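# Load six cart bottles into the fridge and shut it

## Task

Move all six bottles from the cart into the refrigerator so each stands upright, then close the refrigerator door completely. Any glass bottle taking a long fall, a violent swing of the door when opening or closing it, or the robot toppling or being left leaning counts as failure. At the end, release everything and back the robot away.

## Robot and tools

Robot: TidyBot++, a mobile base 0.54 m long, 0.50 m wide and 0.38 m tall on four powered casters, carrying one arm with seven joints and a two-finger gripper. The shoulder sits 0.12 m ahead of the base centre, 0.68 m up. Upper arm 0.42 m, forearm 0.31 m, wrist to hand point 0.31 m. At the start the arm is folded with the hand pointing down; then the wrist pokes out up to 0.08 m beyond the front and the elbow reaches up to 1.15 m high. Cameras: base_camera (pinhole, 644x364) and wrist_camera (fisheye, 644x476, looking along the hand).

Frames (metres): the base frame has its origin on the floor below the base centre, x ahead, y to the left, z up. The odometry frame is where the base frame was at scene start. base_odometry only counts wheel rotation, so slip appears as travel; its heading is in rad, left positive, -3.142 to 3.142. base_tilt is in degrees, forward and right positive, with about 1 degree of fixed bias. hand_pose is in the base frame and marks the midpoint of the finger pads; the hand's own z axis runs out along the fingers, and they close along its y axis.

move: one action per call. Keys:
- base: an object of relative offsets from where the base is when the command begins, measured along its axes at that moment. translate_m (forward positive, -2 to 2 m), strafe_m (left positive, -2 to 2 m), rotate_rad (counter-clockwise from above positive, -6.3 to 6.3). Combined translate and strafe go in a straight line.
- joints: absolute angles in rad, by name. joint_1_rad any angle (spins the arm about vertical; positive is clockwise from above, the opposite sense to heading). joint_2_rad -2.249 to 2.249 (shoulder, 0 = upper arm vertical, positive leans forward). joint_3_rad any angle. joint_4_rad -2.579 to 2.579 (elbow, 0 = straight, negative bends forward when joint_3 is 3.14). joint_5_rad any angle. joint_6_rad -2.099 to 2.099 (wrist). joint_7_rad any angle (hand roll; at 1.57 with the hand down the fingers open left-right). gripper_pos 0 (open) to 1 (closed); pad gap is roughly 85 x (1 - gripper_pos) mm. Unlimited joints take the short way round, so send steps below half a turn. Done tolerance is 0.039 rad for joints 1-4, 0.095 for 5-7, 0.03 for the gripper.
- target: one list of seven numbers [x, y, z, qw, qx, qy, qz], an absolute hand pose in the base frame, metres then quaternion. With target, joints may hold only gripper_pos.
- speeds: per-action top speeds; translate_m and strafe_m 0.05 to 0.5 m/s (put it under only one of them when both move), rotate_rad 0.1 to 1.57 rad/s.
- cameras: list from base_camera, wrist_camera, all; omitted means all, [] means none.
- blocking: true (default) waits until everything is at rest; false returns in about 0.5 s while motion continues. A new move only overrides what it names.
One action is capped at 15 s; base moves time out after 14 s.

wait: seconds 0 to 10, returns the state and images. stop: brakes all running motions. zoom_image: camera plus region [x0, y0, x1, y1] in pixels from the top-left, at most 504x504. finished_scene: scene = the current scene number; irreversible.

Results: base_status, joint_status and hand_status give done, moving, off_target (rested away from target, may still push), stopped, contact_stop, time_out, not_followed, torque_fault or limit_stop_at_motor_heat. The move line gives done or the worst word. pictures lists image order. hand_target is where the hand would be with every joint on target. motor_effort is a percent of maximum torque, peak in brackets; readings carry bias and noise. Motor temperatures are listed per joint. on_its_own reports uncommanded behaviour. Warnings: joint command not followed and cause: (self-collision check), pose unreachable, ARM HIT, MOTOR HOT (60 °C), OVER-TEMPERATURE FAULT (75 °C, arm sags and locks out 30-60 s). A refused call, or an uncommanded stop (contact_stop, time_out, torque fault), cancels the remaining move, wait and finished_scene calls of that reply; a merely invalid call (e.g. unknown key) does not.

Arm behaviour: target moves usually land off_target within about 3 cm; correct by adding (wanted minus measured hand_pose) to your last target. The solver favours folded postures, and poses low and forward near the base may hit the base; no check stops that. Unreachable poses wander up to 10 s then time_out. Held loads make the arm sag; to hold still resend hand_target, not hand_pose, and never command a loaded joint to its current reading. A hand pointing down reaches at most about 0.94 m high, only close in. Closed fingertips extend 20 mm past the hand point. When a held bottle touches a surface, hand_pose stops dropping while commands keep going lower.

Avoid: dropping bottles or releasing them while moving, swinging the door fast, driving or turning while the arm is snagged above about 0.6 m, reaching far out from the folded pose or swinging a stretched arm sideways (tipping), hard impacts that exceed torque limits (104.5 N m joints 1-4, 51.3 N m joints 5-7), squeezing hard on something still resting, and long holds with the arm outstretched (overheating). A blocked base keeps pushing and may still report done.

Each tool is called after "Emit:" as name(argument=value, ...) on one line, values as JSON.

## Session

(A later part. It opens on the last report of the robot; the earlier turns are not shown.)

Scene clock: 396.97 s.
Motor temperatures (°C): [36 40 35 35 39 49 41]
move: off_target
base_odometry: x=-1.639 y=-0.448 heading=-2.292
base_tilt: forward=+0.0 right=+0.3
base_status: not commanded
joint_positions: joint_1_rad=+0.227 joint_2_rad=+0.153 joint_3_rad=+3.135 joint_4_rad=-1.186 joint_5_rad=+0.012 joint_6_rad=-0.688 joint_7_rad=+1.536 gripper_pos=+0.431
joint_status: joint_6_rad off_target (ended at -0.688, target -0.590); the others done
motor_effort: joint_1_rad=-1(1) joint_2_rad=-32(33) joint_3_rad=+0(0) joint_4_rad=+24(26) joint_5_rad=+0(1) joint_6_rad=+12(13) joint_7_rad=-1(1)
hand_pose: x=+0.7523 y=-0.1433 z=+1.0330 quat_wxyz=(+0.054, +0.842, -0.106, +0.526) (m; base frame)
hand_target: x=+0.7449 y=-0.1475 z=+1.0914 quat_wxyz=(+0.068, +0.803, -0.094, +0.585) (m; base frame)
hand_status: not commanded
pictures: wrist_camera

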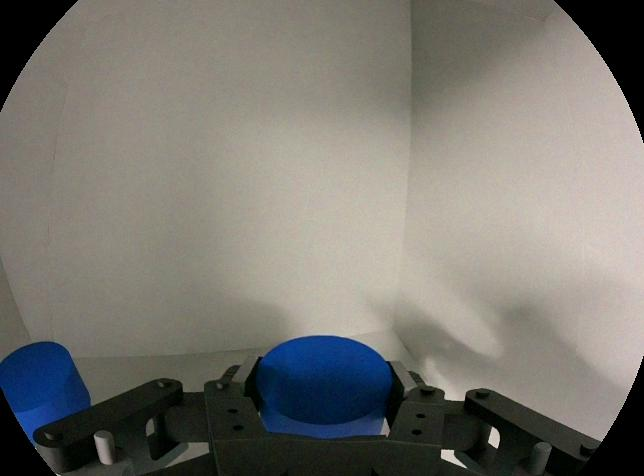

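Emit:
move(joints={"joint_4_rad": -1.201, "joint_6_rad": -0.575}, cameras=[])

Emit:
move(joints={"joint_4_rad": -1.213, "joint_6_rad": -0.556}, cameras=[])

Emit:
move(joints={"gripper_pos": 0.41}, cameras=["wrist_camera"])

Scene clock: 403.73 s.
Motor temperatures (°C): [36 40 35 35 39 49 41]
move: off_target
base_odometry: x=-1.639 y=-0.448 heading=-2.292
base_tilt: forward=+0.0 right=+0.3
base_status: not commanded
joint_positions: joint_1_rad=+0.227 joint_2_rad=+0.151 joint_3_rad=+3.135 joint_4_rad=-1.195 joint_5_rad=+0.012 joint_6_rad=-0.672 joint_7_rad=+1.536 gripper_pos=+0.431
joint_status: joint_6_rad off_target (ended at -0.672, target -0.575); the others done
motor_effort: joint_1_rad=+0(1) joint_2_rad=-32(32) joint_3_rad=+0(0) joint_4_rad=+24(24) joint_5_rad=+1(1) joint_6_rad=+12(13) joint_7_rad=+1(1)
hand_pose: x=+0.7534 y=-0.1434 z=+1.0327 quat_wxyz=(+0.054, +0.840, -0.106, +0.529) (m; base frame)
hand_target: x=+0.7461 y=-0.1478 z=+1.0868 quat_wxyz=(+0.068, +0.803, -0.094, +0.585) (m; base frame)
hand_status: not commanded
pictures: none
No camera images: "cameras" was empty.

Scene clock: 404.27 s.
Motor temperatures (°C): [36 40 35 35 39 49 41]
move: off_target
base_odometry: x=-1.639 y=-0.448 heading=-2.292
base_tilt: forward=+0.0 right=+0.2
base_status: not commanded
joint_positions: joint_1_rad=+0.227 joint_2_rad=+0.151 joint_3_rad=+3.135 joint_4_rad=-1.206 joint_5_rad=+0.012 joint_6_rad=-0.653 joint_7_rad=+1.536 gripper_pos=+0.431
joint_status: joint_6_rad off_target (ended at -0.653, target -0.556); the others done
motor_effort: joint_1_rad=+0(1) joint_2_rad=-31(32) joint_3_rad=+0(0) joint_4_rad=+23(24) joint_5_rad=+0(0) joint_6_rad=+11(12) joint_7_rad=+0(1)
hand_pose: x=+0.7552 y=-0.1438 z=+1.0324 quat_wxyz=(+0.055, +0.837, -0.106, +0.534) (m; base frame)
hand_target: x=+0.7477 y=-0.1482 z=+1.0853 quat_wxyz=(+0.069, +0.801, -0.094, +0.588) (m; base frame)
hand_status: not commanded
pictures: none
No camera images: "cameras" was empty.

Scene clock: 404.97 s.
Motor temperatures (°C): [36 40 35 35 39 49 41]
move: done
base_odometry: x=-1.639 y=-0.448 heading=-2.292
base_tilt: forward=+0.0 right=+0.2
base_status: not commanded
joint_positions: joint_1_rad=+0.227 joint_2_rad=+0.151 joint_3_rad=+3.135 joint_4_rad=-1.206 joint_5_rad=+0.012 joint_6_rad=-0.653 joint_7_rad=+1.536 gripper_pos=+0.409
joint_status: all done
motor_effort: joint_1_rad=+0(1) joint_2_rad=-32(32) joint_3_rad=+1(1) joint_4_rad=+23(24) joint_5_rad=+0(1) joint_6_rad=+11(12) joint_7_rad=+0(1)
hand_pose: x=+0.7552 y=-0.1438 z=+1.0321 quat_wxyz=(+0.055, +0.837, -0.106, +0.533) (m; base frame)
hand_target: x=+0.7477 y=-0.1482 z=+1.0853 quat_wxyz=(+0.069, +0.801, -0.094, +0.588) (m; base frame)
hand_status: not commanded
pictures: wrist_camera

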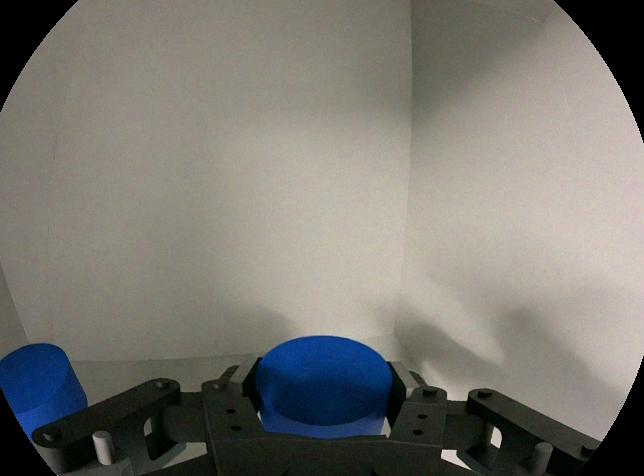

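Emit:
move(joints={"gripper_pos": 0.34}, cameras=["wrist_camera"])

Emit:
move(joints={"gripper_pos": 0.24}, cameras=["wrist_camera"])

Scene clock: 410.57 s.
Motor temperatures (°C): [36 40 35 35 39 49 41]
move: done
base_odometry: x=-1.639 y=-0.448 heading=-2.292
base_tilt: forward=+0.0 right=+0.3
base_status: not commanded
joint_positions: joint_1_rad=+0.227 joint_2_rad=+0.133 joint_3_rad=+3.135 joint_4_rad=-1.206 joint_5_rad=+0.012 joint_6_rad=-0.635 joint_7_rad=+1.536 gripper_pos=+0.340
joint_status: all done
motor_effort: joint_1_rad=-1(1) joint_2_rad=-27(32) joint_3_rad=+0(1) joint_4_rad=+20(24) joint_5_rad=+0(1) joint_6_rad=+9(12) joint_7_rad=+0(1)
hand_pose: x=+0.7512 y=-0.1428 z=+1.0488 quat_wxyz=(+0.056, +0.828, -0.104, +0.548) (m; base frame)
hand_target: x=+0.7477 y=-0.1482 z=+1.0853 quat_wxyz=(+0.069, +0.801, -0.094, +0.588) (m; base frame)
hand_status: not commanded
pictures: wrist_camera

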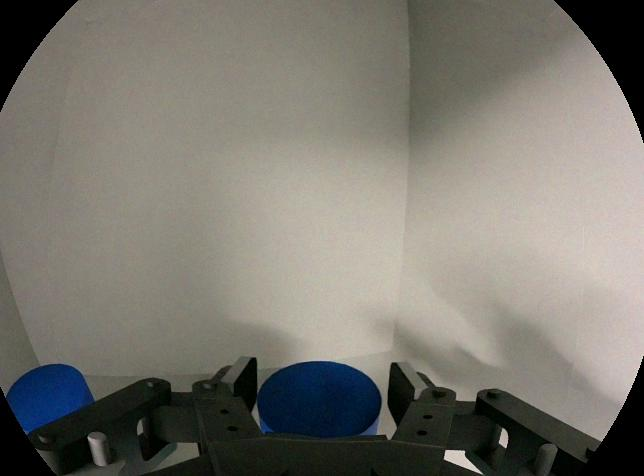

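Scene clock: 411.10 s.
Motor temperatures (°C): [36 40 35 35 39 49 41]
move: done
base_odometry: x=-1.639 y=-0.448 heading=-2.292
base_tilt: forward=+0.0 right=+0.3
base_status: not commanded
joint_positions: joint_1_rad=+0.227 joint_2_rad=+0.133 joint_3_rad=+3.135 joint_4_rad=-1.206 joint_5_rad=+0.012 joint_6_rad=-0.635 joint_7_rad=+1.536 gripper_pos=+0.240
joint_status: all done
motor_effort: joint_1_rad=+0(1) joint_2_rad=-27(27) joint_3_rad=+0(0) joint_4_rad=+21(21) joint_5_rad=+0(1) joint_6_rad=+8(9) joint_7_rad=+0(1)
hand_pose: x=+0.7512 y=-0.1428 z=+1.0488 quat_wxyz=(+0.056, +0.828, -0.104, +0.548) (m; base frame)
hand_target: x=+0.7477 y=-0.1482 z=+1.0853 quat_wxyz=(+0.069, +0.801, -0.094, +0.588) (m; base frame)
hand_status: not commanded
pictures: wrist_camera

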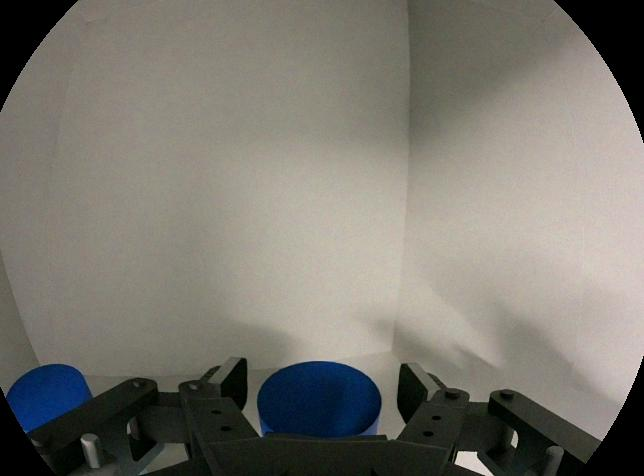

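Back along the hand direction.

Emit:
move(base={"translate_m": -0.09, "strafe_m": 0.021}, speeds={"translate_m": 0.08}, cameras=["wrist_camera"])

Emit:
move(base={"translate_m": -0.9}, speeds={"translate_m": 0.35}, joints={"joint_1_rad": 0.0}, cameras=["wrist_camera","base_camera"])

Scene clock: 416.60 s.
Motor temperatures (°C): [36 40 35 34 39 49 41]
move: done
base_odometry: x=-1.564 y=-0.394 heading=-2.292
base_tilt: forward=+0.0 right=+0.3
base_status: done
joint_positions: joint_1_rad=+0.227 joint_2_rad=+0.125 joint_3_rad=+3.135 joint_4_rad=-1.206 joint_5_rad=+0.012 joint_6_rad=-0.634 joint_7_rad=+1.536 gripper_pos=+0.240
joint_status: not commanded
motor_effort: joint_1_rad=+0(1) joint_2_rad=-27(33) joint_3_rad=+0(1) joint_4_rad=+20(22) joint_5_rad=+0(1) joint_6_rad=+9(9) joint_7_rad=+0(1)
hand_pose: x=+0.7483 y=-0.1422 z=+1.0540 quat_wxyz=(+0.057, +0.826, -0.104, +0.552) (m; base frame)
hand_target: x=+0.7477 y=-0.1482 z=+1.0853 quat_wxyz=(+0.069, +0.801, -0.094, +0.588) (m; base frame)
hand_status: not commanded
pictures: wrist_camera

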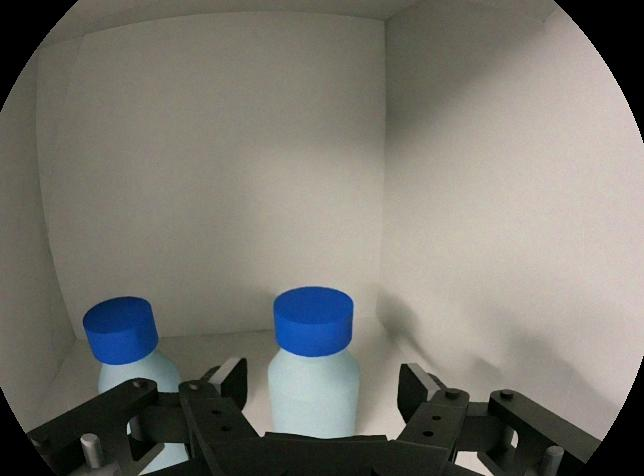

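Scene clock: 420.07 s.
Motor temperatures (°C): [36 40 35 34 39 49 41]
move: done
base_odometry: x=-0.969 y=+0.282 heading=-2.292
base_tilt: forward=+0.0 right=+0.3
base_status: done
joint_positions: joint_1_rad=+0.006 joint_2_rad=+0.117 joint_3_rad=+3.135 joint_4_rad=-1.206 joint_5_rad=+0.012 joint_6_rad=-0.633 joint_7_rad=+1.536 gripper_pos=+0.240
joint_status: all done
motor_effort: joint_1_rad=-1(2) joint_2_rad=-26(32) joint_3_rad=+0(2) joint_4_rad=+20(21) joint_5_rad=+0(1) joint_6_rad=+9(10) joint_7_rad=+0(1)
hand_pose: x=+0.7612 y=-0.0007 z=+1.0596 quat_wxyz=(-0.005, +0.829, -0.012, +0.558) (m; base frame)
hand_target: x=+0.7649 y=+0.0023 z=+1.0853 quat_wxyz=(-0.001, +0.806, +0.000, +0.592) (m; base frame)
hand_status: not commanded
pictures: base_camera, wrist_camera

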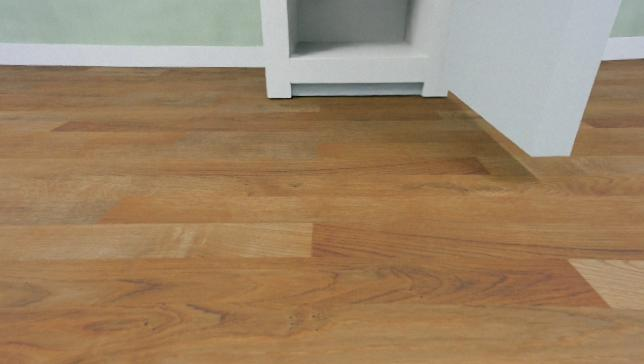

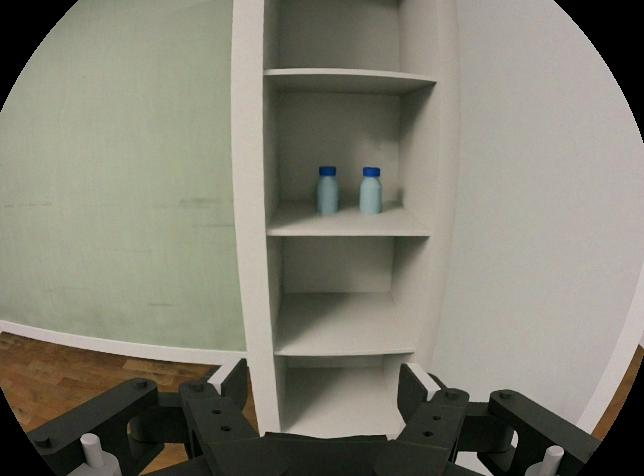

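Emit:
move(base={"translate_m": -0.559, "strafe_m": -0.134, "rotate_rad": -1.574}, speeds={"translate_m": 0.35, "rotate_rad": 0.7}, joints={"gripper_pos": 0.3}, cameras=["wrist_camera"])

Emit:
move(joints={"joint_1_rad": -0.7, "joint_2_rad": 0.221, "joint_3_rad": 3.14, "joint_4_rad": -1.2, "joint_5_rad": 0, "joint_6_rad": -0.5, "joint_7_rad": 1.57})

Scene clock: 445.57 s.
Motor temperatures (°C): [36 40 35 34 39 49 41]
move: done
base_odometry: x=-0.701 y=+0.790 heading=+2.417
base_tilt: forward=+0.0 right=+0.3
base_status: done
joint_positions: joint_1_rad=+0.001 joint_2_rad=+0.120 joint_3_rad=+3.135 joint_4_rad=-1.206 joint_5_rad=+0.012 joint_6_rad=-0.633 joint_7_rad=+1.536 gripper_pos=+0.300
joint_status: all done
motor_effort: joint_1_rad=+0(3) joint_2_rad=-27(31) joint_3_rad=+0(3) joint_4_rad=+20(21) joint_5_rad=+0(1) joint_6_rad=+9(10) joint_7_rad=+0(1)
hand_pose: x=+0.7625 y=+0.0023 z=+1.0575 quat_wxyz=(-0.006, +0.830, -0.010, +0.557) (m; base frame)
hand_target: x=+0.7649 y=+0.0023 z=+1.0853 quat_wxyz=(-0.001, +0.806, +0.000, +0.592) (m; base frame)
hand_status: not commanded
pictures: wrist_camera

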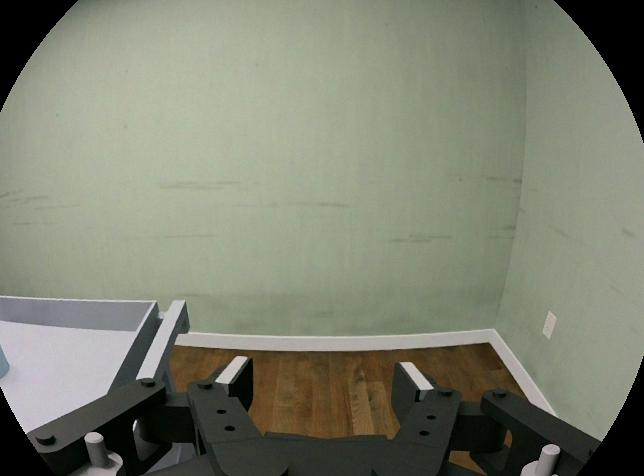

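Scene clock: 447.53 s.
Motor temperatures (°C): [36 40 35 34 39 49 41]
move: done
base_odometry: x=-0.701 y=+0.790 heading=+2.417
base_tilt: forward=+0.0 right=+0.3
base_status: not commanded
joint_positions: joint_1_rad=-0.692 joint_2_rad=+0.214 joint_3_rad=+3.135 joint_4_rad=-1.206 joint_5_rad=+0.012 joint_6_rad=-0.584 joint_7_rad=+1.536 gripper_pos=+0.300
joint_status: all done
motor_effort: joint_1_rad=+0(3) joint_2_rad=-30(32) joint_3_rad=+0(2) joint_4_rad=+21(22) joint_5_rad=+0(1) joint_6_rad=+9(10) joint_7_rad=+0(2)
hand_pose: x=+0.6426 y=+0.4380 z=+1.0090 quat_wxyz=(-0.188, +0.796, +0.276, +0.504) (m; base frame)
hand_target: x=+0.6494 y=+0.4498 z=+1.0325 quat_wxyz=(-0.197, +0.770, +0.281, +0.538) (m; base frame)
hand_status: not commanded
pictures: base_camera, wrist_camera

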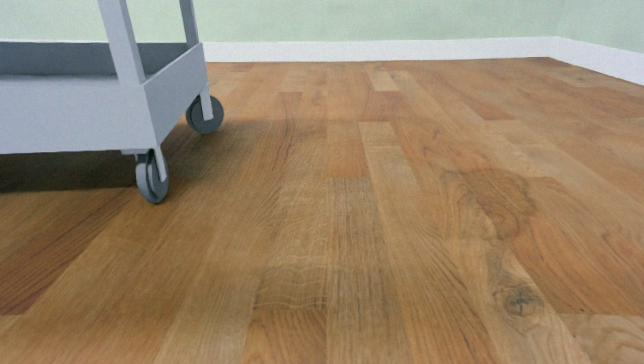

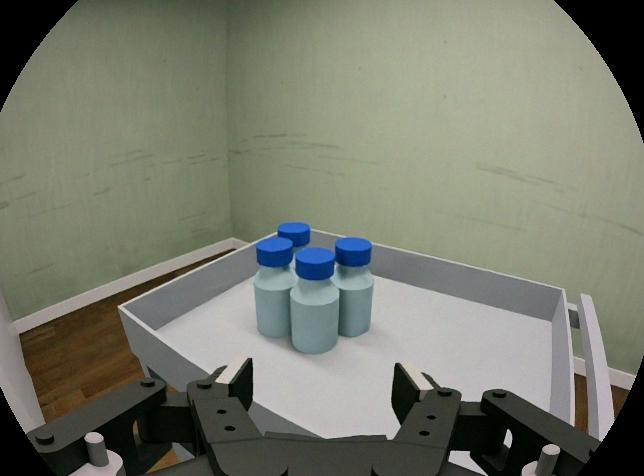

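Emit:
move(joints={"joint_1_rad": -0.7, "joint_2_rad": 0.221, "joint_3_rad": 3.14, "joint_4_rad": -1.49, "joint_5_rad": 0, "joint_6_rad": -0.21, "joint_7_rad": 1.57, "gripper_pos": 0.33})

Emit:
zoom_image(camera="wrist_camera", region=[180, 160, 460, 346])

Scene clock: 454.00 s.
Motor temperatures (°C): [36 40 35 34 39 49 41]
move: done
base_odometry: x=-0.701 y=+0.790 heading=+2.417
base_tilt: forward=+0.0 right=+0.3
base_status: not commanded
joint_positions: joint_1_rad=-0.692 joint_2_rad=+0.223 joint_3_rad=+3.135 joint_4_rad=-1.470 joint_5_rad=+0.012 joint_6_rad=-0.295 joint_7_rad=+1.536 gripper_pos=+0.330
joint_status: all done
motor_effort: joint_1_rad=-1(2) joint_2_rad=-31(33) joint_3_rad=+0(1) joint_4_rad=+20(23) joint_5_rad=+0(1) joint_6_rad=+9(10) joint_7_rad=+0(2)
hand_pose: x=+0.6472 y=+0.4433 z=+0.9277 quat_wxyz=(-0.192, +0.791, +0.276, +0.510) (m; base frame)
hand_target: x=+0.6497 y=+0.4501 z=+0.9416 quat_wxyz=(-0.197, +0.770, +0.281, +0.538) (m; base frame)
hand_status: not commanded
pictures: base_camera, wrist_camera

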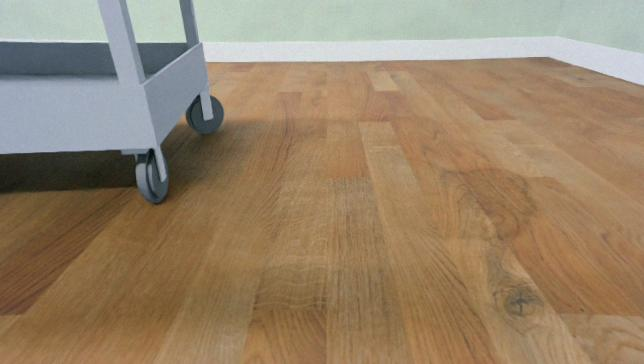

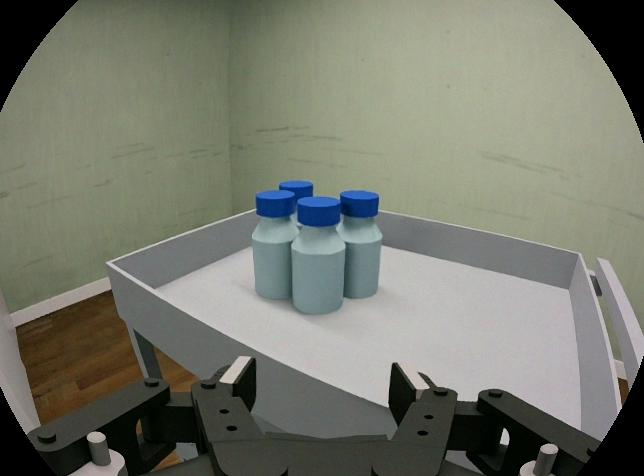

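Scaled by 1.800.

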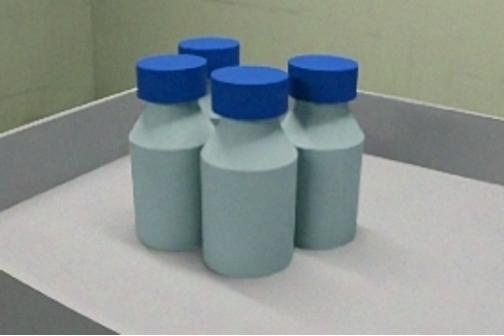

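Emit:
move(base={"translate_m": 0.1155, "strafe_m": 0.0957}, speeds={"translate_m": 0.12}, cameras=["wrist_camera"])

Emit:
zoom_image(camera="wrist_camera", region=[180, 210, 460, 396])

Scene clock: 467.80 s.
Motor temperatures (°C): [36 40 35 34 39 49 41]
move: done
base_odometry: x=-0.851 y=+0.795 heading=+2.416
base_tilt: forward=+0.0 right=+0.2
base_status: done
joint_positions: joint_1_rad=-0.692 joint_2_rad=+0.228 joint_3_rad=+3.135 joint_4_rad=-1.470 joint_5_rad=+0.012 joint_6_rad=-0.291 joint_7_rad=+1.536 gripper_pos=+0.330
joint_status: not commanded
motor_effort: joint_1_rad=+0(1) joint_2_rad=-31(33) joint_3_rad=+0(1) joint_4_rad=+21(22) joint_5_rad=+0(1) joint_6_rad=+9(9) joint_7_rad=+1(1)
hand_pose: x=+0.6484 y=+0.4443 z=+0.9251 quat_wxyz=(-0.192, +0.792, +0.276, +0.510) (m; base frame)
hand_target: x=+0.6497 y=+0.4501 z=+0.9416 quat_wxyz=(-0.197, +0.770, +0.281, +0.538) (m; base frame)
hand_status: not commanded
pictures: wrist_camera

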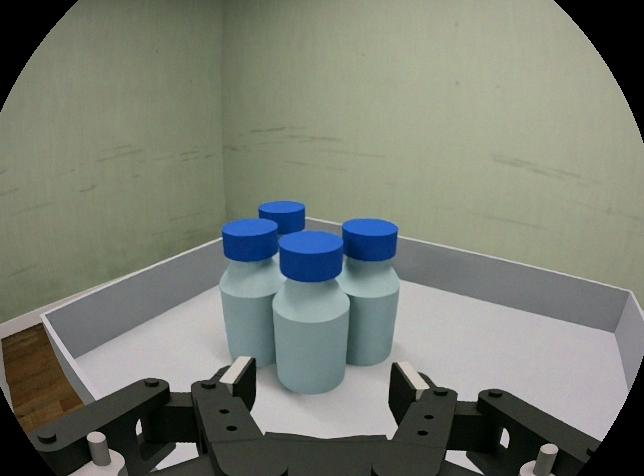

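Scaled by 1.800.

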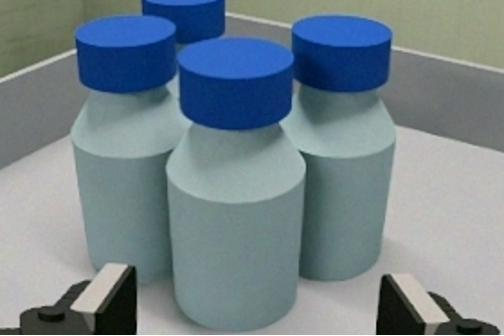

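Emit:
move(base={"translate_m": 0.053, "strafe_m": 0.054}, speeds={"translate_m": 0.08}, joints={"gripper_pos": 0.35}, cameras=["wrist_camera"])

Emit:
zoom_image(camera="wrist_camera", region=[180, 290, 460, 476])

Scene clock: 476.20 s.
Motor temperatures (°C): [36 40 35 34 39 49 41]
move: done
base_odometry: x=-0.926 y=+0.790 heading=+2.416
base_tilt: forward=+0.0 right=+0.3
base_status: done
joint_positions: joint_1_rad=-0.692 joint_2_rad=+0.231 joint_3_rad=+3.135 joint_4_rad=-1.470 joint_5_rad=+0.012 joint_6_rad=-0.291 joint_7_rad=+1.536 gripper_pos=+0.350
joint_status: all done
motor_effort: joint_1_rad=+0(2) joint_2_rad=-31(34) joint_3_rad=+0(1) joint_4_rad=+21(21) joint_5_rad=+0(1) joint_6_rad=+9(10) joint_7_rad=+0(1)
hand_pose: x=+0.6489 y=+0.4449 z=+0.9235 quat_wxyz=(-0.191, +0.792, +0.277, +0.509) (m; base frame)
hand_target: x=+0.6497 y=+0.4501 z=+0.9416 quat_wxyz=(-0.197, +0.770, +0.281, +0.538) (m; base frame)
hand_status: not commanded
pictures: wrist_camera

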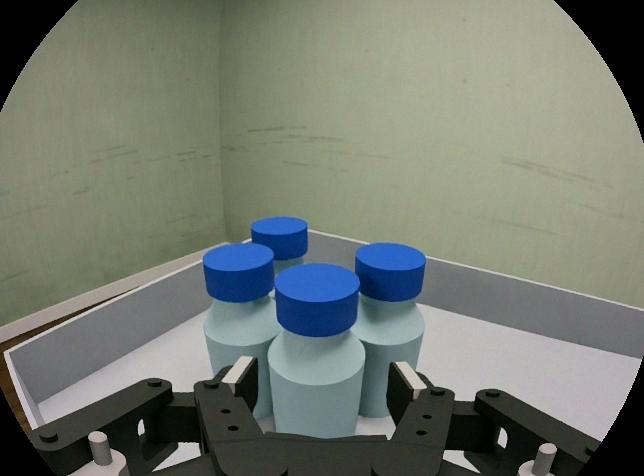

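Scaled by 1.800.

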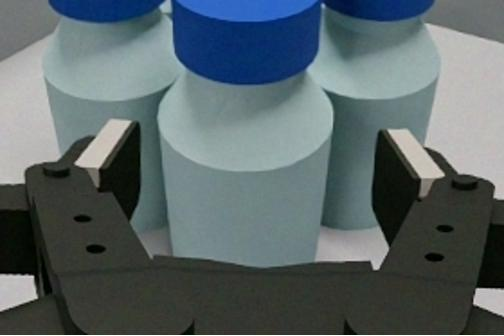

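Emit:
move(base={"translate_m": 0.0405, "strafe_m": 0.0374}, speeds={"translate_m": 0.06}, cameras=["wrist_camera"])

Emit:
zoom_image(camera="wrist_camera", region=[200, 290, 480, 476])

Scene clock: 482.67 s.
Motor temperatures (°C): [36 40 35 34 39 49 41]
move: done
base_odometry: x=-0.982 y=+0.789 heading=+2.416
base_tilt: forward=+0.0 right=+0.2
base_status: done
joint_positions: joint_1_rad=-0.692 joint_2_rad=+0.232 joint_3_rad=+3.135 joint_4_rad=-1.471 joint_5_rad=+0.012 joint_6_rad=-0.290 joint_7_rad=+1.536 gripper_pos=+0.350
joint_status: not commanded
motor_effort: joint_1_rad=+0(3) joint_2_rad=-31(34) joint_3_rad=+0(2) joint_4_rad=+21(22) joint_5_rad=+0(1) joint_6_rad=+9(9) joint_7_rad=-1(1)
hand_pose: x=+0.6490 y=+0.4452 z=+0.9227 quat_wxyz=(-0.191, +0.792, +0.277, +0.509) (m; base frame)
hand_target: x=+0.6497 y=+0.4501 z=+0.9416 quat_wxyz=(-0.197, +0.770, +0.281, +0.538) (m; base frame)
hand_status: not commanded
pictures: wrist_camera

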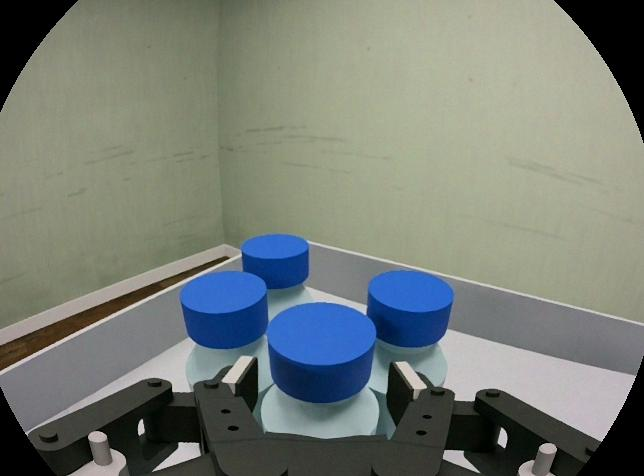

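Scaled by 1.800.

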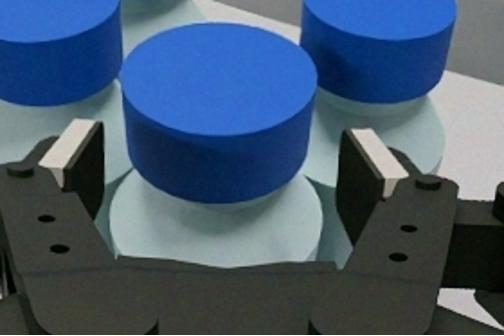

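Emit:
move(base={"translate_m": 0.0193, "strafe_m": 0.016}, speeds={"translate_m": 0.05}, cameras=["wrist_camera"])

Emit:
zoom_image(camera="wrist_camera", region=[200, 290, 480, 476])

Scene clock: 488.53 s.
Motor temperatures (°C): [36 40 35 34 39 49 41]
move: done
base_odometry: x=-1.007 y=+0.789 heading=+2.416
base_tilt: forward=+0.0 right=+0.3
base_status: done
joint_positions: joint_1_rad=-0.692 joint_2_rad=+0.233 joint_3_rad=+3.135 joint_4_rad=-1.471 joint_5_rad=+0.012 joint_6_rad=-0.290 joint_7_rad=+1.536 gripper_pos=+0.350
joint_status: not commanded
motor_effort: joint_1_rad=+0(1) joint_2_rad=-31(34) joint_3_rad=+0(1) joint_4_rad=+21(21) joint_5_rad=+0(1) joint_6_rad=+8(9) joint_7_rad=+0(1)
hand_pose: x=+0.6492 y=+0.4454 z=+0.9222 quat_wxyz=(-0.191, +0.793, +0.277, +0.508) (m; base frame)
hand_target: x=+0.6497 y=+0.4501 z=+0.9416 quat_wxyz=(-0.197, +0.770, +0.281, +0.538) (m; base frame)
hand_status: not commanded
pictures: wrist_camera

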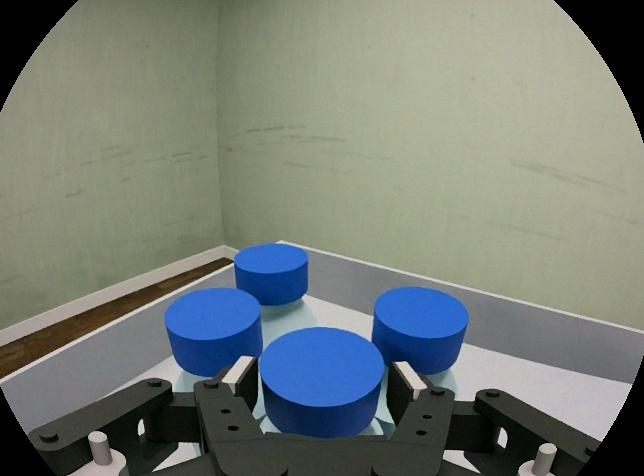

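Scaled by 1.800.

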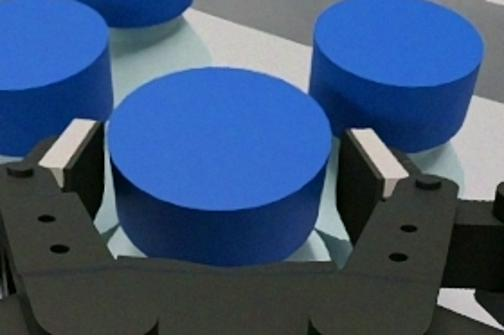

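Emit:
move(joints={"gripper_pos": 0.7}, cameras=["wrist_camera"])

Emit:
move(joints={"joint_2_rad": 0.19, "joint_4_rad": -1.41, "joint_6_rad": -0.31}, cameras=[])

Emit:
move(joints={"joint_2_rad": 0.165, "joint_4_rad": -1.34, "joint_6_rad": -0.40}, cameras=["wrist_camera"])

Scene clock: 494.57 s.
Motor temperatures (°C): [36 40 35 34 39 49 41]
move: off_target
base_odometry: x=-1.007 y=+0.789 heading=+2.416
base_tilt: forward=+0.0 right=+0.3
base_status: not commanded
joint_positions: joint_1_rad=-0.693 joint_2_rad=+0.232 joint_3_rad=+3.135 joint_4_rad=-1.471 joint_5_rad=+0.012 joint_6_rad=-0.289 joint_7_rad=+1.536 gripper_pos=+0.455
joint_status: gripper_pos off_target (ended at +0.455, target +0.700)
motor_effort: joint_1_rad=+0(1) joint_2_rad=-30(32) joint_3_rad=+0(1) joint_4_rad=+20(21) joint_5_rad=+0(1) joint_6_rad=+9(9) joint_7_rad=+0(2)
hand_pose: x=+0.6491 y=+0.4456 z=+0.9226 quat_wxyz=(-0.191, +0.792, +0.277, +0.509) (m; base frame)
hand_target: x=+0.6497 y=+0.4501 z=+0.9416 quat_wxyz=(-0.197, +0.770, +0.281, +0.538) (m; base frame)
hand_status: not commanded
pictures: wrist_camera

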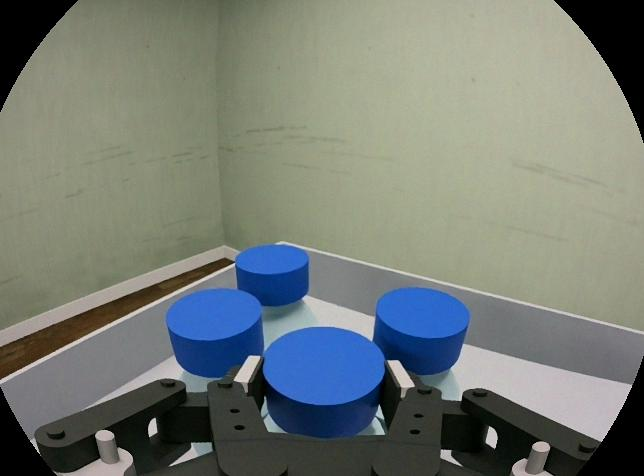

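Scene clock: 495.43 s.
Motor temperatures (°C): [36 40 35 34 39 49 41]
move: off_target
base_odometry: x=-1.007 y=+0.789 heading=+2.416
base_tilt: forward=+0.0 right=+0.3
base_status: not commanded
joint_positions: joint_1_rad=-0.693 joint_2_rad=+0.232 joint_3_rad=+3.135 joint_4_rad=-1.440 joint_5_rad=+0.012 joint_6_rad=-0.314 joint_7_rad=+1.536 gripper_pos=+0.455
joint_status: joint_2_rad off_target (ended at +0.232, target +0.190); the others done
motor_effort: joint_1_rad=+0(1) joint_2_rad=-35(37) joint_3_rad=+0(1) joint_4_rad=+25(26) joint_5_rad=+0(1) joint_6_rad=+12(13) joint_7_rad=+0(1)
hand_pose: x=+0.6504 y=+0.4469 z=+0.9336 quat_wxyz=(-0.192, +0.791, +0.277, +0.511) (m; base frame)
hand_target: x=+0.6431 y=+0.4445 z=+0.9823 quat_wxyz=(-0.199, +0.767, +0.280, +0.542) (m; base frame)
hand_status: not commanded
pictures: none
No camera images: "cameras" was empty.

Scene clock: 496.37 s.
Motor temperatures (°C): [36 40 35 34 39 49 41]
move: off_target
base_odometry: x=-1.007 y=+0.789 heading=+2.416
base_tilt: forward=+0.0 right=+0.2
base_status: not commanded
joint_positions: joint_1_rad=-0.693 joint_2_rad=+0.217 joint_3_rad=+3.135 joint_4_rad=-1.372 joint_5_rad=+0.012 joint_6_rad=-0.374 joint_7_rad=+1.536 gripper_pos=+0.455
joint_status: joint_2_rad off_target (ended at +0.217, target +0.165); the others done
motor_effort: joint_1_rad=+0(1) joint_2_rad=-35(38) joint_3_rad=+0(1) joint_4_rad=+25(27) joint_5_rad=+0(1) joint_6_rad=+13(14) joint_7_rad=+0(1)
hand_pose: x=+0.6489 y=+0.4457 z=+0.9682 quat_wxyz=(-0.196, +0.785, +0.274, +0.520) (m; base frame)
hand_target: x=+0.6352 y=+0.4378 z=+1.0154 quat_wxyz=(-0.200, +0.765, +0.280, +0.544) (m; base frame)
hand_status: not commanded
pictures: wrist_camera

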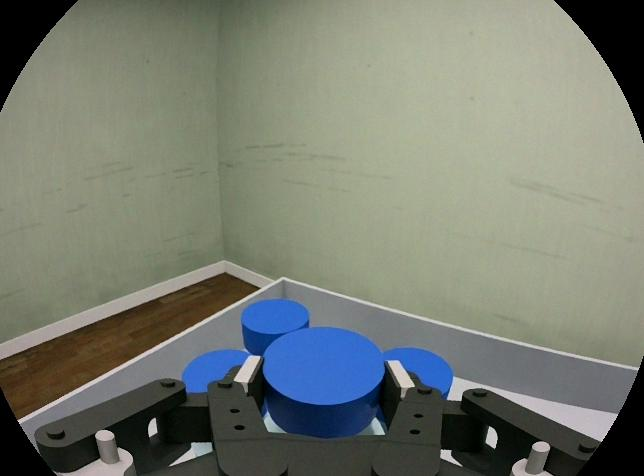

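Emit:
move(joints={"joint_2_rad": 0.14, "joint_4_rad": -1.2, "joint_6_rad": -0.56}, cameras=[])

Emit:
move(joints={"joint_2_rad": 0.115, "joint_4_rad": -1.06, "joint_6_rad": -0.69}, cameras=["wrist_camera"])

Emit:
move(base={"translate_m": -0.5}, speeds={"translate_m": 0.3}, joints={"joint_2_rad": 0.106, "joint_4_rad": -1.044, "joint_6_rad": -0.72}, cameras=["wrist_camera"])

Scene clock: 502.70 s.
Motor temperatures (°C): [36 40 35 34 39 49 41]
move: off_target
base_odometry: x=-1.007 y=+0.789 heading=+2.416
base_tilt: forward=+0.0 right=+0.3
base_status: not commanded
joint_positions: joint_1_rad=-0.693 joint_2_rad=+0.186 joint_3_rad=+3.135 joint_4_rad=-1.225 joint_5_rad=+0.012 joint_6_rad=-0.518 joint_7_rad=+1.536 gripper_pos=+0.455
joint_status: joint_2_rad off_target (ended at +0.186, target +0.140); the others done
motor_effort: joint_1_rad=+0(1) joint_2_rad=-34(38) joint_3_rad=+0(1) joint_4_rad=+24(27) joint_5_rad=+0(1) joint_6_rad=+11(13) joint_7_rad=+0(1)
hand_pose: x=+0.6394 y=+0.4371 z=+1.0363 quat_wxyz=(-0.200, +0.776, +0.270, +0.534) (m; base frame)
hand_target: x=+0.6218 y=+0.4265 z=+1.0697 quat_wxyz=(-0.200, +0.764, +0.279, +0.546) (m; base frame)
hand_status: not commanded
pictures: none
No camera images: "cameras" was empty.

Scene clock: 504.10 s.
Motor temperatures (°C): [36 40 35 34 39 49 41]
move: off_target
base_odometry: x=-1.007 y=+0.789 heading=+2.416
base_tilt: forward=+0.0 right=+0.2
base_status: not commanded
joint_positions: joint_1_rad=-0.693 joint_2_rad=+0.159 joint_3_rad=+3.135 joint_4_rad=-1.085 joint_5_rad=+0.012 joint_6_rad=-0.648 joint_7_rad=+1.536 gripper_pos=+0.455
joint_status: joint_2_rad off_target (ended at +0.159, target +0.115); the others done
motor_effort: joint_1_rad=+0(1) joint_2_rad=-32(36) joint_3_rad=+0(1) joint_4_rad=+23(26) joint_5_rad=+0(1) joint_6_rad=+12(14) joint_7_rad=+1(1)
hand_pose: x=+0.6245 y=+0.4241 z=+1.0993 quat_wxyz=(-0.205, +0.766, +0.266, +0.547) (m; base frame)
hand_target: x=+0.6042 y=+0.4116 z=+1.1307 quat_wxyz=(-0.205, +0.754, +0.276, +0.559) (m; base frame)
hand_status: not commanded
pictures: wrist_camera

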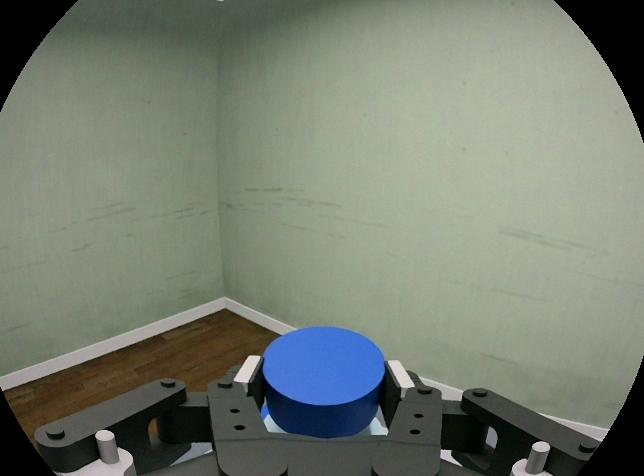

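Scene clock: 506.60 s.
Motor temperatures (°C): [36 40 35 34 39 49 41]
move: done
base_odometry: x=-0.632 y=+0.458 heading=+2.416
base_tilt: forward=+0.0 right=+0.3
base_status: done
joint_positions: joint_1_rad=-0.699 joint_2_rad=+0.145 joint_3_rad=+3.135 joint_4_rad=-1.071 joint_5_rad=+0.012 joint_6_rad=-0.684 joint_7_rad=+1.536 gripper_pos=+0.455
joint_status: all done
motor_effort: joint_1_rad=-1(4) joint_2_rad=-31(37) joint_3_rad=+0(2) joint_4_rad=+23(26) joint_5_rad=+0(1) joint_6_rad=+12(13) joint_7_rad=+0(1)
hand_pose: x=+0.6145 y=+0.4205 z=+1.1067 quat_wxyz=(-0.206, +0.768, +0.269, +0.544) (m; base frame)
hand_target: x=+0.5986 y=+0.4069 z=+1.1369 quat_wxyz=(-0.204, +0.756, +0.276, +0.558) (m; base frame)
hand_status: not commanded
pictures: wrist_camera

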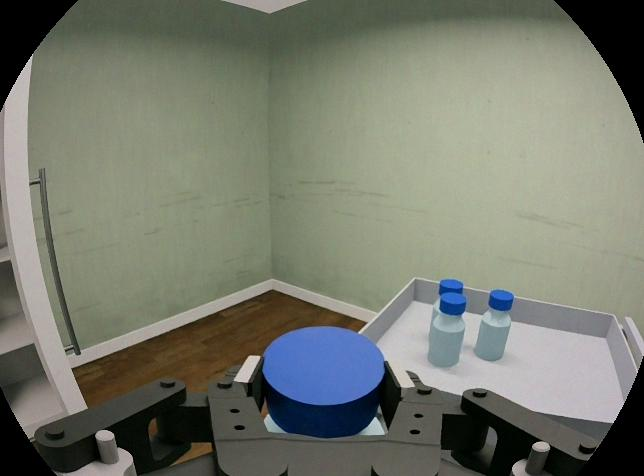

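Emit:
move(base={"rotate_rad": 1.572}, speeds={"rotate_rad": 0.6}, joints={"joint_1_rad": 0.0}, cameras=[])

Emit:
move(base={"translate_m": 0.345, "strafe_m": -0.167}, speeds={"translate_m": 0.3})

Scene clock: 518.17 s.
Motor temperatures (°C): [36 40 35 34 39 49 41]
move: done
base_odometry: x=-0.632 y=+0.458 heading=-2.295
base_tilt: forward=+0.0 right=+0.3
base_status: done
joint_positions: joint_1_rad=-0.006 joint_2_rad=+0.145 joint_3_rad=+3.136 joint_4_rad=-1.071 joint_5_rad=+0.012 joint_6_rad=-0.684 joint_7_rad=+1.536 gripper_pos=+0.455
joint_status: all done
motor_effort: joint_1_rad=+0(4) joint_2_rad=-31(32) joint_3_rad=+1(4) joint_4_rad=+24(24) joint_5_rad=+0(2) joint_6_rad=+12(13) joint_7_rad=+0(1)
hand_pose: x=+0.7689 y=+0.0063 z=+1.1067 quat_wxyz=(-0.008, +0.813, -0.008, +0.582) (m; base frame)
hand_target: x=+0.7479 y=+0.0023 z=+1.1369 quat_wxyz=(-0.001, +0.805, +0.000, +0.594) (m; base frame)
hand_status: not commanded
pictures: none
No camera images: "cameras" was empty.

Scene clock: 520.37 s.
Motor temperatures (°C): [36 40 35 34 39 49 41]
move: done
base_odometry: x=-0.986 y=+0.310 heading=-2.294
base_tilt: forward=+0.0 right=+0.3
base_status: done
joint_positions: joint_1_rad=-0.005 joint_2_rad=+0.144 joint_3_rad=+3.136 joint_4_rad=-1.071 joint_5_rad=+0.012 joint_6_rad=-0.685 joint_7_rad=+1.536 gripper_pos=+0.455
joint_status: not commanded
motor_effort: joint_1_rad=+0(2) joint_2_rad=-31(35) joint_3_rad=+0(2) joint_4_rad=+23(25) joint_5_rad=+0(1) joint_6_rad=+12(13) joint_7_rad=+0(1)
hand_pose: x=+0.7684 y=+0.0057 z=+1.1072 quat_wxyz=(-0.008, +0.813, -0.008, +0.582) (m; base frame)
hand_target: x=+0.7479 y=+0.0023 z=+1.1369 quat_wxyz=(-0.001, +0.805, +0.000, +0.594) (m; base frame)
hand_status: not commanded
pictures: base_camera, wrist_camera

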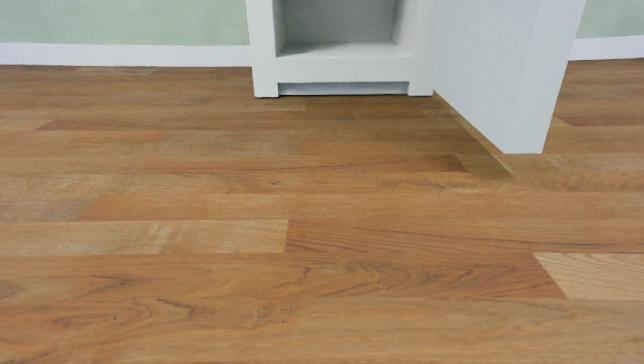

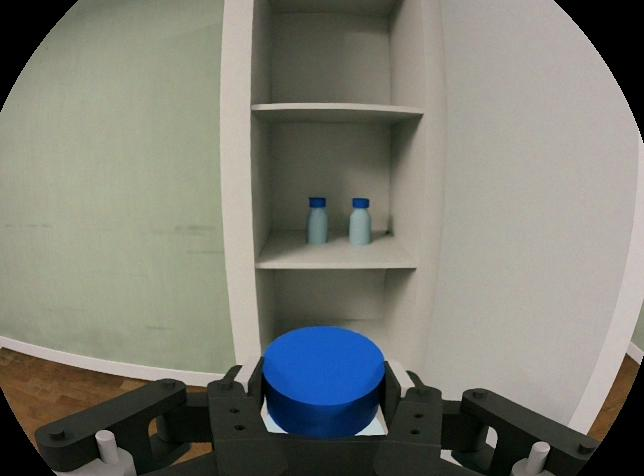

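Emit:
move(base={"translate_m": 0.685}, speeds={"translate_m": 0.35}, cameras=["wrist_camera"])

Emit:
move(base={"translate_m": 0.1}, speeds={"translate_m": 0.15}, cameras=["wrist_camera"])

Scene clock: 529.97 s.
Motor temperatures (°C): [36 40 35 34 39 49 41]
move: done
base_odometry: x=-1.440 y=-0.204 heading=-2.295
base_tilt: forward=+0.0 right=+0.3
base_status: done
joint_positions: joint_1_rad=-0.005 joint_2_rad=+0.145 joint_3_rad=+3.136 joint_4_rad=-1.070 joint_5_rad=+0.012 joint_6_rad=-0.687 joint_7_rad=+1.536 gripper_pos=+0.455
joint_status: not commanded
motor_effort: joint_1_rad=-1(2) joint_2_rad=-31(36) joint_3_rad=+0(2) joint_4_rad=+24(25) joint_5_rad=+1(1) joint_6_rad=+12(13) joint_7_rad=+1(1)
hand_pose: x=+0.7688 y=+0.0057 z=+1.1066 quat_wxyz=(-0.008, +0.814, -0.008, +0.581) (m; base frame)
hand_target: x=+0.7479 y=+0.0023 z=+1.1369 quat_wxyz=(-0.001, +0.805, +0.000, +0.594) (m; base frame)
hand_status: not commanded
pictures: wrist_camera

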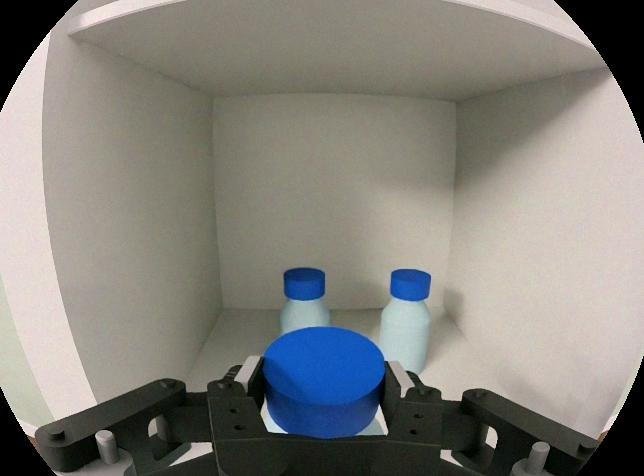

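Scene clock: 531.27 s.
Motor temperatures (°C): [36 40 35 34 39 49 41]
move: done
base_odometry: x=-1.506 y=-0.279 heading=-2.295
base_tilt: forward=+0.0 right=+0.3
base_status: done
joint_positions: joint_1_rad=-0.005 joint_2_rad=+0.145 joint_3_rad=+3.136 joint_4_rad=-1.069 joint_5_rad=+0.012 joint_6_rad=-0.688 joint_7_rad=+1.536 gripper_pos=+0.455
joint_status: not commanded
motor_effort: joint_1_rad=-1(1) joint_2_rad=-32(35) joint_3_rad=+0(1) joint_4_rad=+24(25) joint_5_rad=+0(1) joint_6_rad=+12(14) joint_7_rad=+0(1)
hand_pose: x=+0.7685 y=+0.0056 z=+1.1071 quat_wxyz=(-0.008, +0.814, -0.008, +0.581) (m; base frame)
hand_target: x=+0.7479 y=+0.0023 z=+1.1369 quat_wxyz=(-0.001, +0.805, +0.000, +0.594) (m; base frame)
hand_status: not commanded
pictures: wrist_camera

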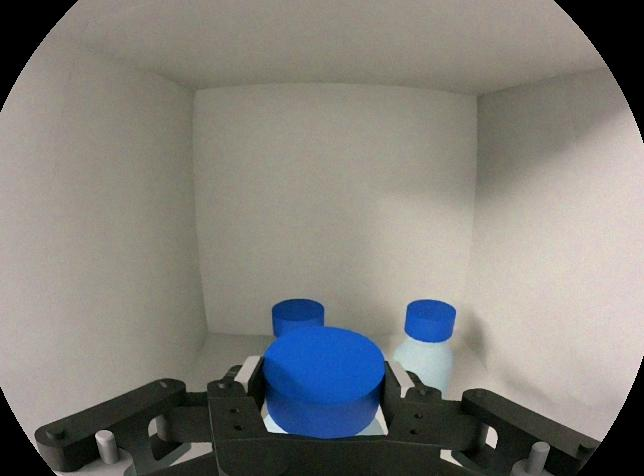

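Emit:
move(base={"translate_m": 0.09, "strafe_m": 0.01}, speeds={"translate_m": 0.15}, cameras=["wrist_camera", "base_camera"])

Emit:
move(joints={"joint_4_rad": -1.12, "joint_6_rad": -0.665}, cameras=["wrist_camera"])

Scene clock: 540.43 s.
Motor temperatures (°C): [36 40 35 34 39 49 41]
move: done
base_odometry: x=-1.559 y=-0.353 heading=-2.296
base_tilt: forward=+0.0 right=+0.3
base_status: done
joint_positions: joint_1_rad=-0.005 joint_2_rad=+0.144 joint_3_rad=+3.136 joint_4_rad=-1.068 joint_5_rad=+0.012 joint_6_rad=-0.689 joint_7_rad=+1.536 gripper_pos=+0.455
joint_status: not commanded
motor_effort: joint_1_rad=-1(1) joint_2_rad=-31(36) joint_3_rad=+1(1) joint_4_rad=+23(25) joint_5_rad=+1(1) joint_6_rad=+12(13) joint_7_rad=+0(1)
hand_pose: x=+0.7683 y=+0.0056 z=+1.1074 quat_wxyz=(-0.008, +0.814, -0.008, +0.581) (m; base frame)
hand_target: x=+0.7479 y=+0.0023 z=+1.1369 quat_wxyz=(-0.001, +0.805, +0.000, +0.594) (m; base frame)
hand_status: not commanded
pictures: base_camera, wrist_camera

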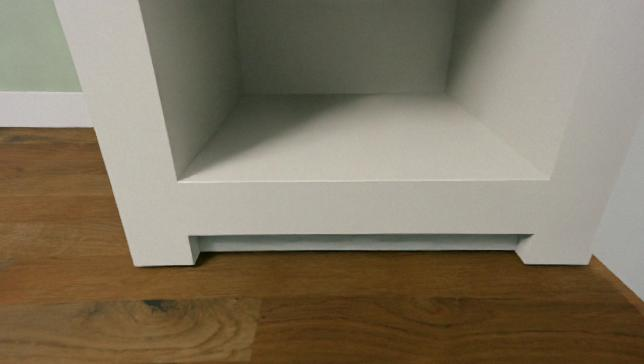

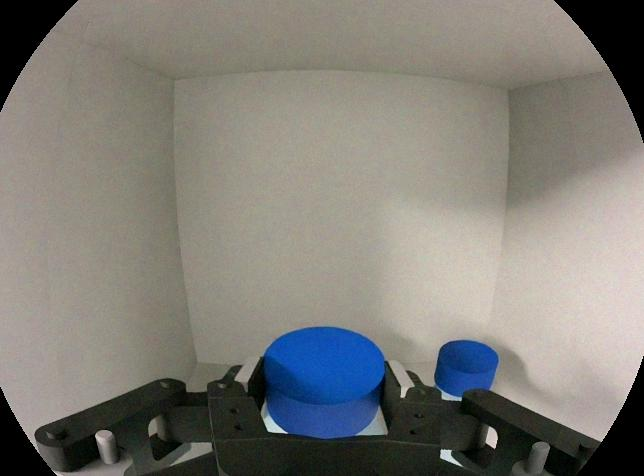

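Scene clock: 541.27 s.
Motor temperatures (°C): [36 40 35 34 39 49 41]
move: done
base_odometry: x=-1.559 y=-0.353 heading=-2.296
base_tilt: forward=+0.0 right=+0.3
base_status: not commanded
joint_positions: joint_1_rad=-0.005 joint_2_rad=+0.145 joint_3_rad=+3.136 joint_4_rad=-1.124 joint_5_rad=+0.012 joint_6_rad=-0.689 joint_7_rad=+1.536 gripper_pos=+0.455
joint_status: all done
motor_effort: joint_1_rad=-1(1) joint_2_rad=-32(34) joint_3_rad=+0(1) joint_4_rad=+23(25) joint_5_rad=+0(1) joint_6_rad=+12(13) joint_7_rad=+1(1)
hand_pose: x=+0.7680 y=+0.0057 z=+1.0744 quat_wxyz=(-0.007, +0.830, -0.009, +0.558) (m; base frame)
hand_target: x=+0.7548 y=+0.0023 z=+1.1085 quat_wxyz=(-0.001, +0.811, +0.000, +0.585) (m; base frame)
hand_status: not commanded
pictures: wrist_camera

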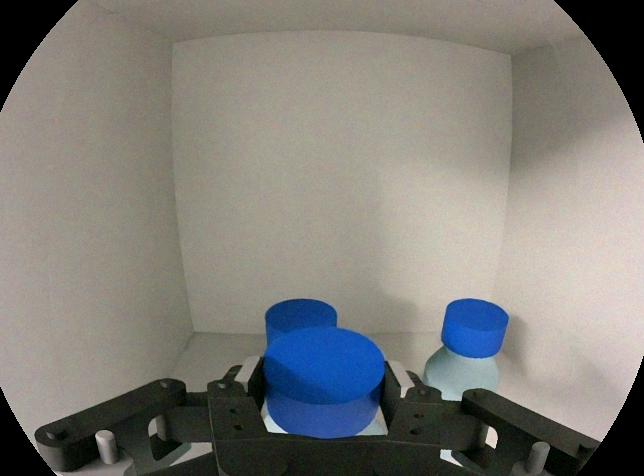

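Emit:
move(joints={"joint_4_rad": -1.156, "joint_6_rad": -0.628}, cameras=[])

Emit:
move(joints={"joint_4_rad": -1.171, "joint_6_rad": -0.605}, cameras=[])

Emit:
move(joints={"joint_4_rad": -1.186, "joint_6_rad": -0.59}, cameras=["wrist_camera"])

Scene clock: 549.37 s.
Motor temperatures (°C): [36 40 35 34 39 49 41]
move: done
base_odometry: x=-1.559 y=-0.353 heading=-2.296
base_tilt: forward=+0.0 right=+0.3
base_status: not commanded
joint_positions: joint_1_rad=-0.005 joint_2_rad=+0.145 joint_3_rad=+3.136 joint_4_rad=-1.157 joint_5_rad=+0.012 joint_6_rad=-0.688 joint_7_rad=+1.536 gripper_pos=+0.455
joint_status: all done
motor_effort: joint_1_rad=+0(1) joint_2_rad=-31(33) joint_3_rad=+0(1) joint_4_rad=+23(25) joint_5_rad=+0(1) joint_6_rad=+12(13) joint_7_rad=+0(1)
hand_pose: x=+0.7670 y=+0.0057 z=+1.0553 quat_wxyz=(-0.007, +0.839, -0.009, +0.545) (m; base frame)
hand_target: x=+0.7586 y=+0.0023 z=+1.0980 quat_wxyz=(-0.001, +0.811, +0.000, +0.586) (m; base frame)
hand_status: not commanded
pictures: none
No camera images: "cameras" was empty.

Scene clock: 549.93 s.
Motor temperatures (°C): [36 40 35 34 39 49 41]
move: done
base_odometry: x=-1.559 y=-0.353 heading=-2.296
base_tilt: forward=+0.0 right=+0.3
base_status: not commanded
joint_positions: joint_1_rad=-0.005 joint_2_rad=+0.145 joint_3_rad=+3.136 joint_4_rad=-1.169 joint_5_rad=+0.012 joint_6_rad=-0.684 joint_7_rad=+1.536 gripper_pos=+0.455
joint_status: all done
motor_effort: joint_1_rad=-1(1) joint_2_rad=-31(33) joint_3_rad=+0(1) joint_4_rad=+24(24) joint_5_rad=+0(1) joint_6_rad=+11(13) joint_7_rad=-1(1)
hand_pose: x=+0.7670 y=+0.0057 z=+1.0494 quat_wxyz=(-0.007, +0.841, -0.008, +0.541) (m; base frame)
hand_target: x=+0.7607 y=+0.0023 z=+1.0959 quat_wxyz=(-0.001, +0.808, +0.000, +0.589) (m; base frame)
hand_status: not commanded
pictures: none
No camera images: "cameras" was empty.

Scene clock: 550.50 s.
Motor temperatures (°C): [36 40 35 34 39 49 41]
move: done
base_odometry: x=-1.559 y=-0.353 heading=-2.296
base_tilt: forward=+0.0 right=+0.3
base_status: not commanded
joint_positions: joint_1_rad=-0.005 joint_2_rad=+0.145 joint_3_rad=+3.136 joint_4_rad=-1.183 joint_5_rad=+0.012 joint_6_rad=-0.679 joint_7_rad=+1.536 gripper_pos=+0.455
joint_status: all done
motor_effort: joint_1_rad=-1(1) joint_2_rad=-31(33) joint_3_rad=+0(0) joint_4_rad=+25(25) joint_5_rad=+0(0) joint_6_rad=+12(13) joint_7_rad=+0(1)
hand_pose: x=+0.7668 y=+0.0057 z=+1.0423 quat_wxyz=(-0.007, +0.843, -0.008, +0.537) (m; base frame)
hand_target: x=+0.7621 y=+0.0023 z=+1.0914 quat_wxyz=(-0.001, +0.808, +0.000, +0.589) (m; base frame)
hand_status: not commanded
pictures: wrist_camera

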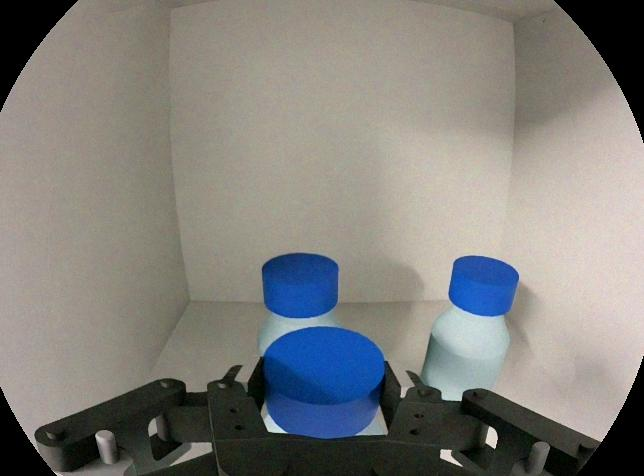

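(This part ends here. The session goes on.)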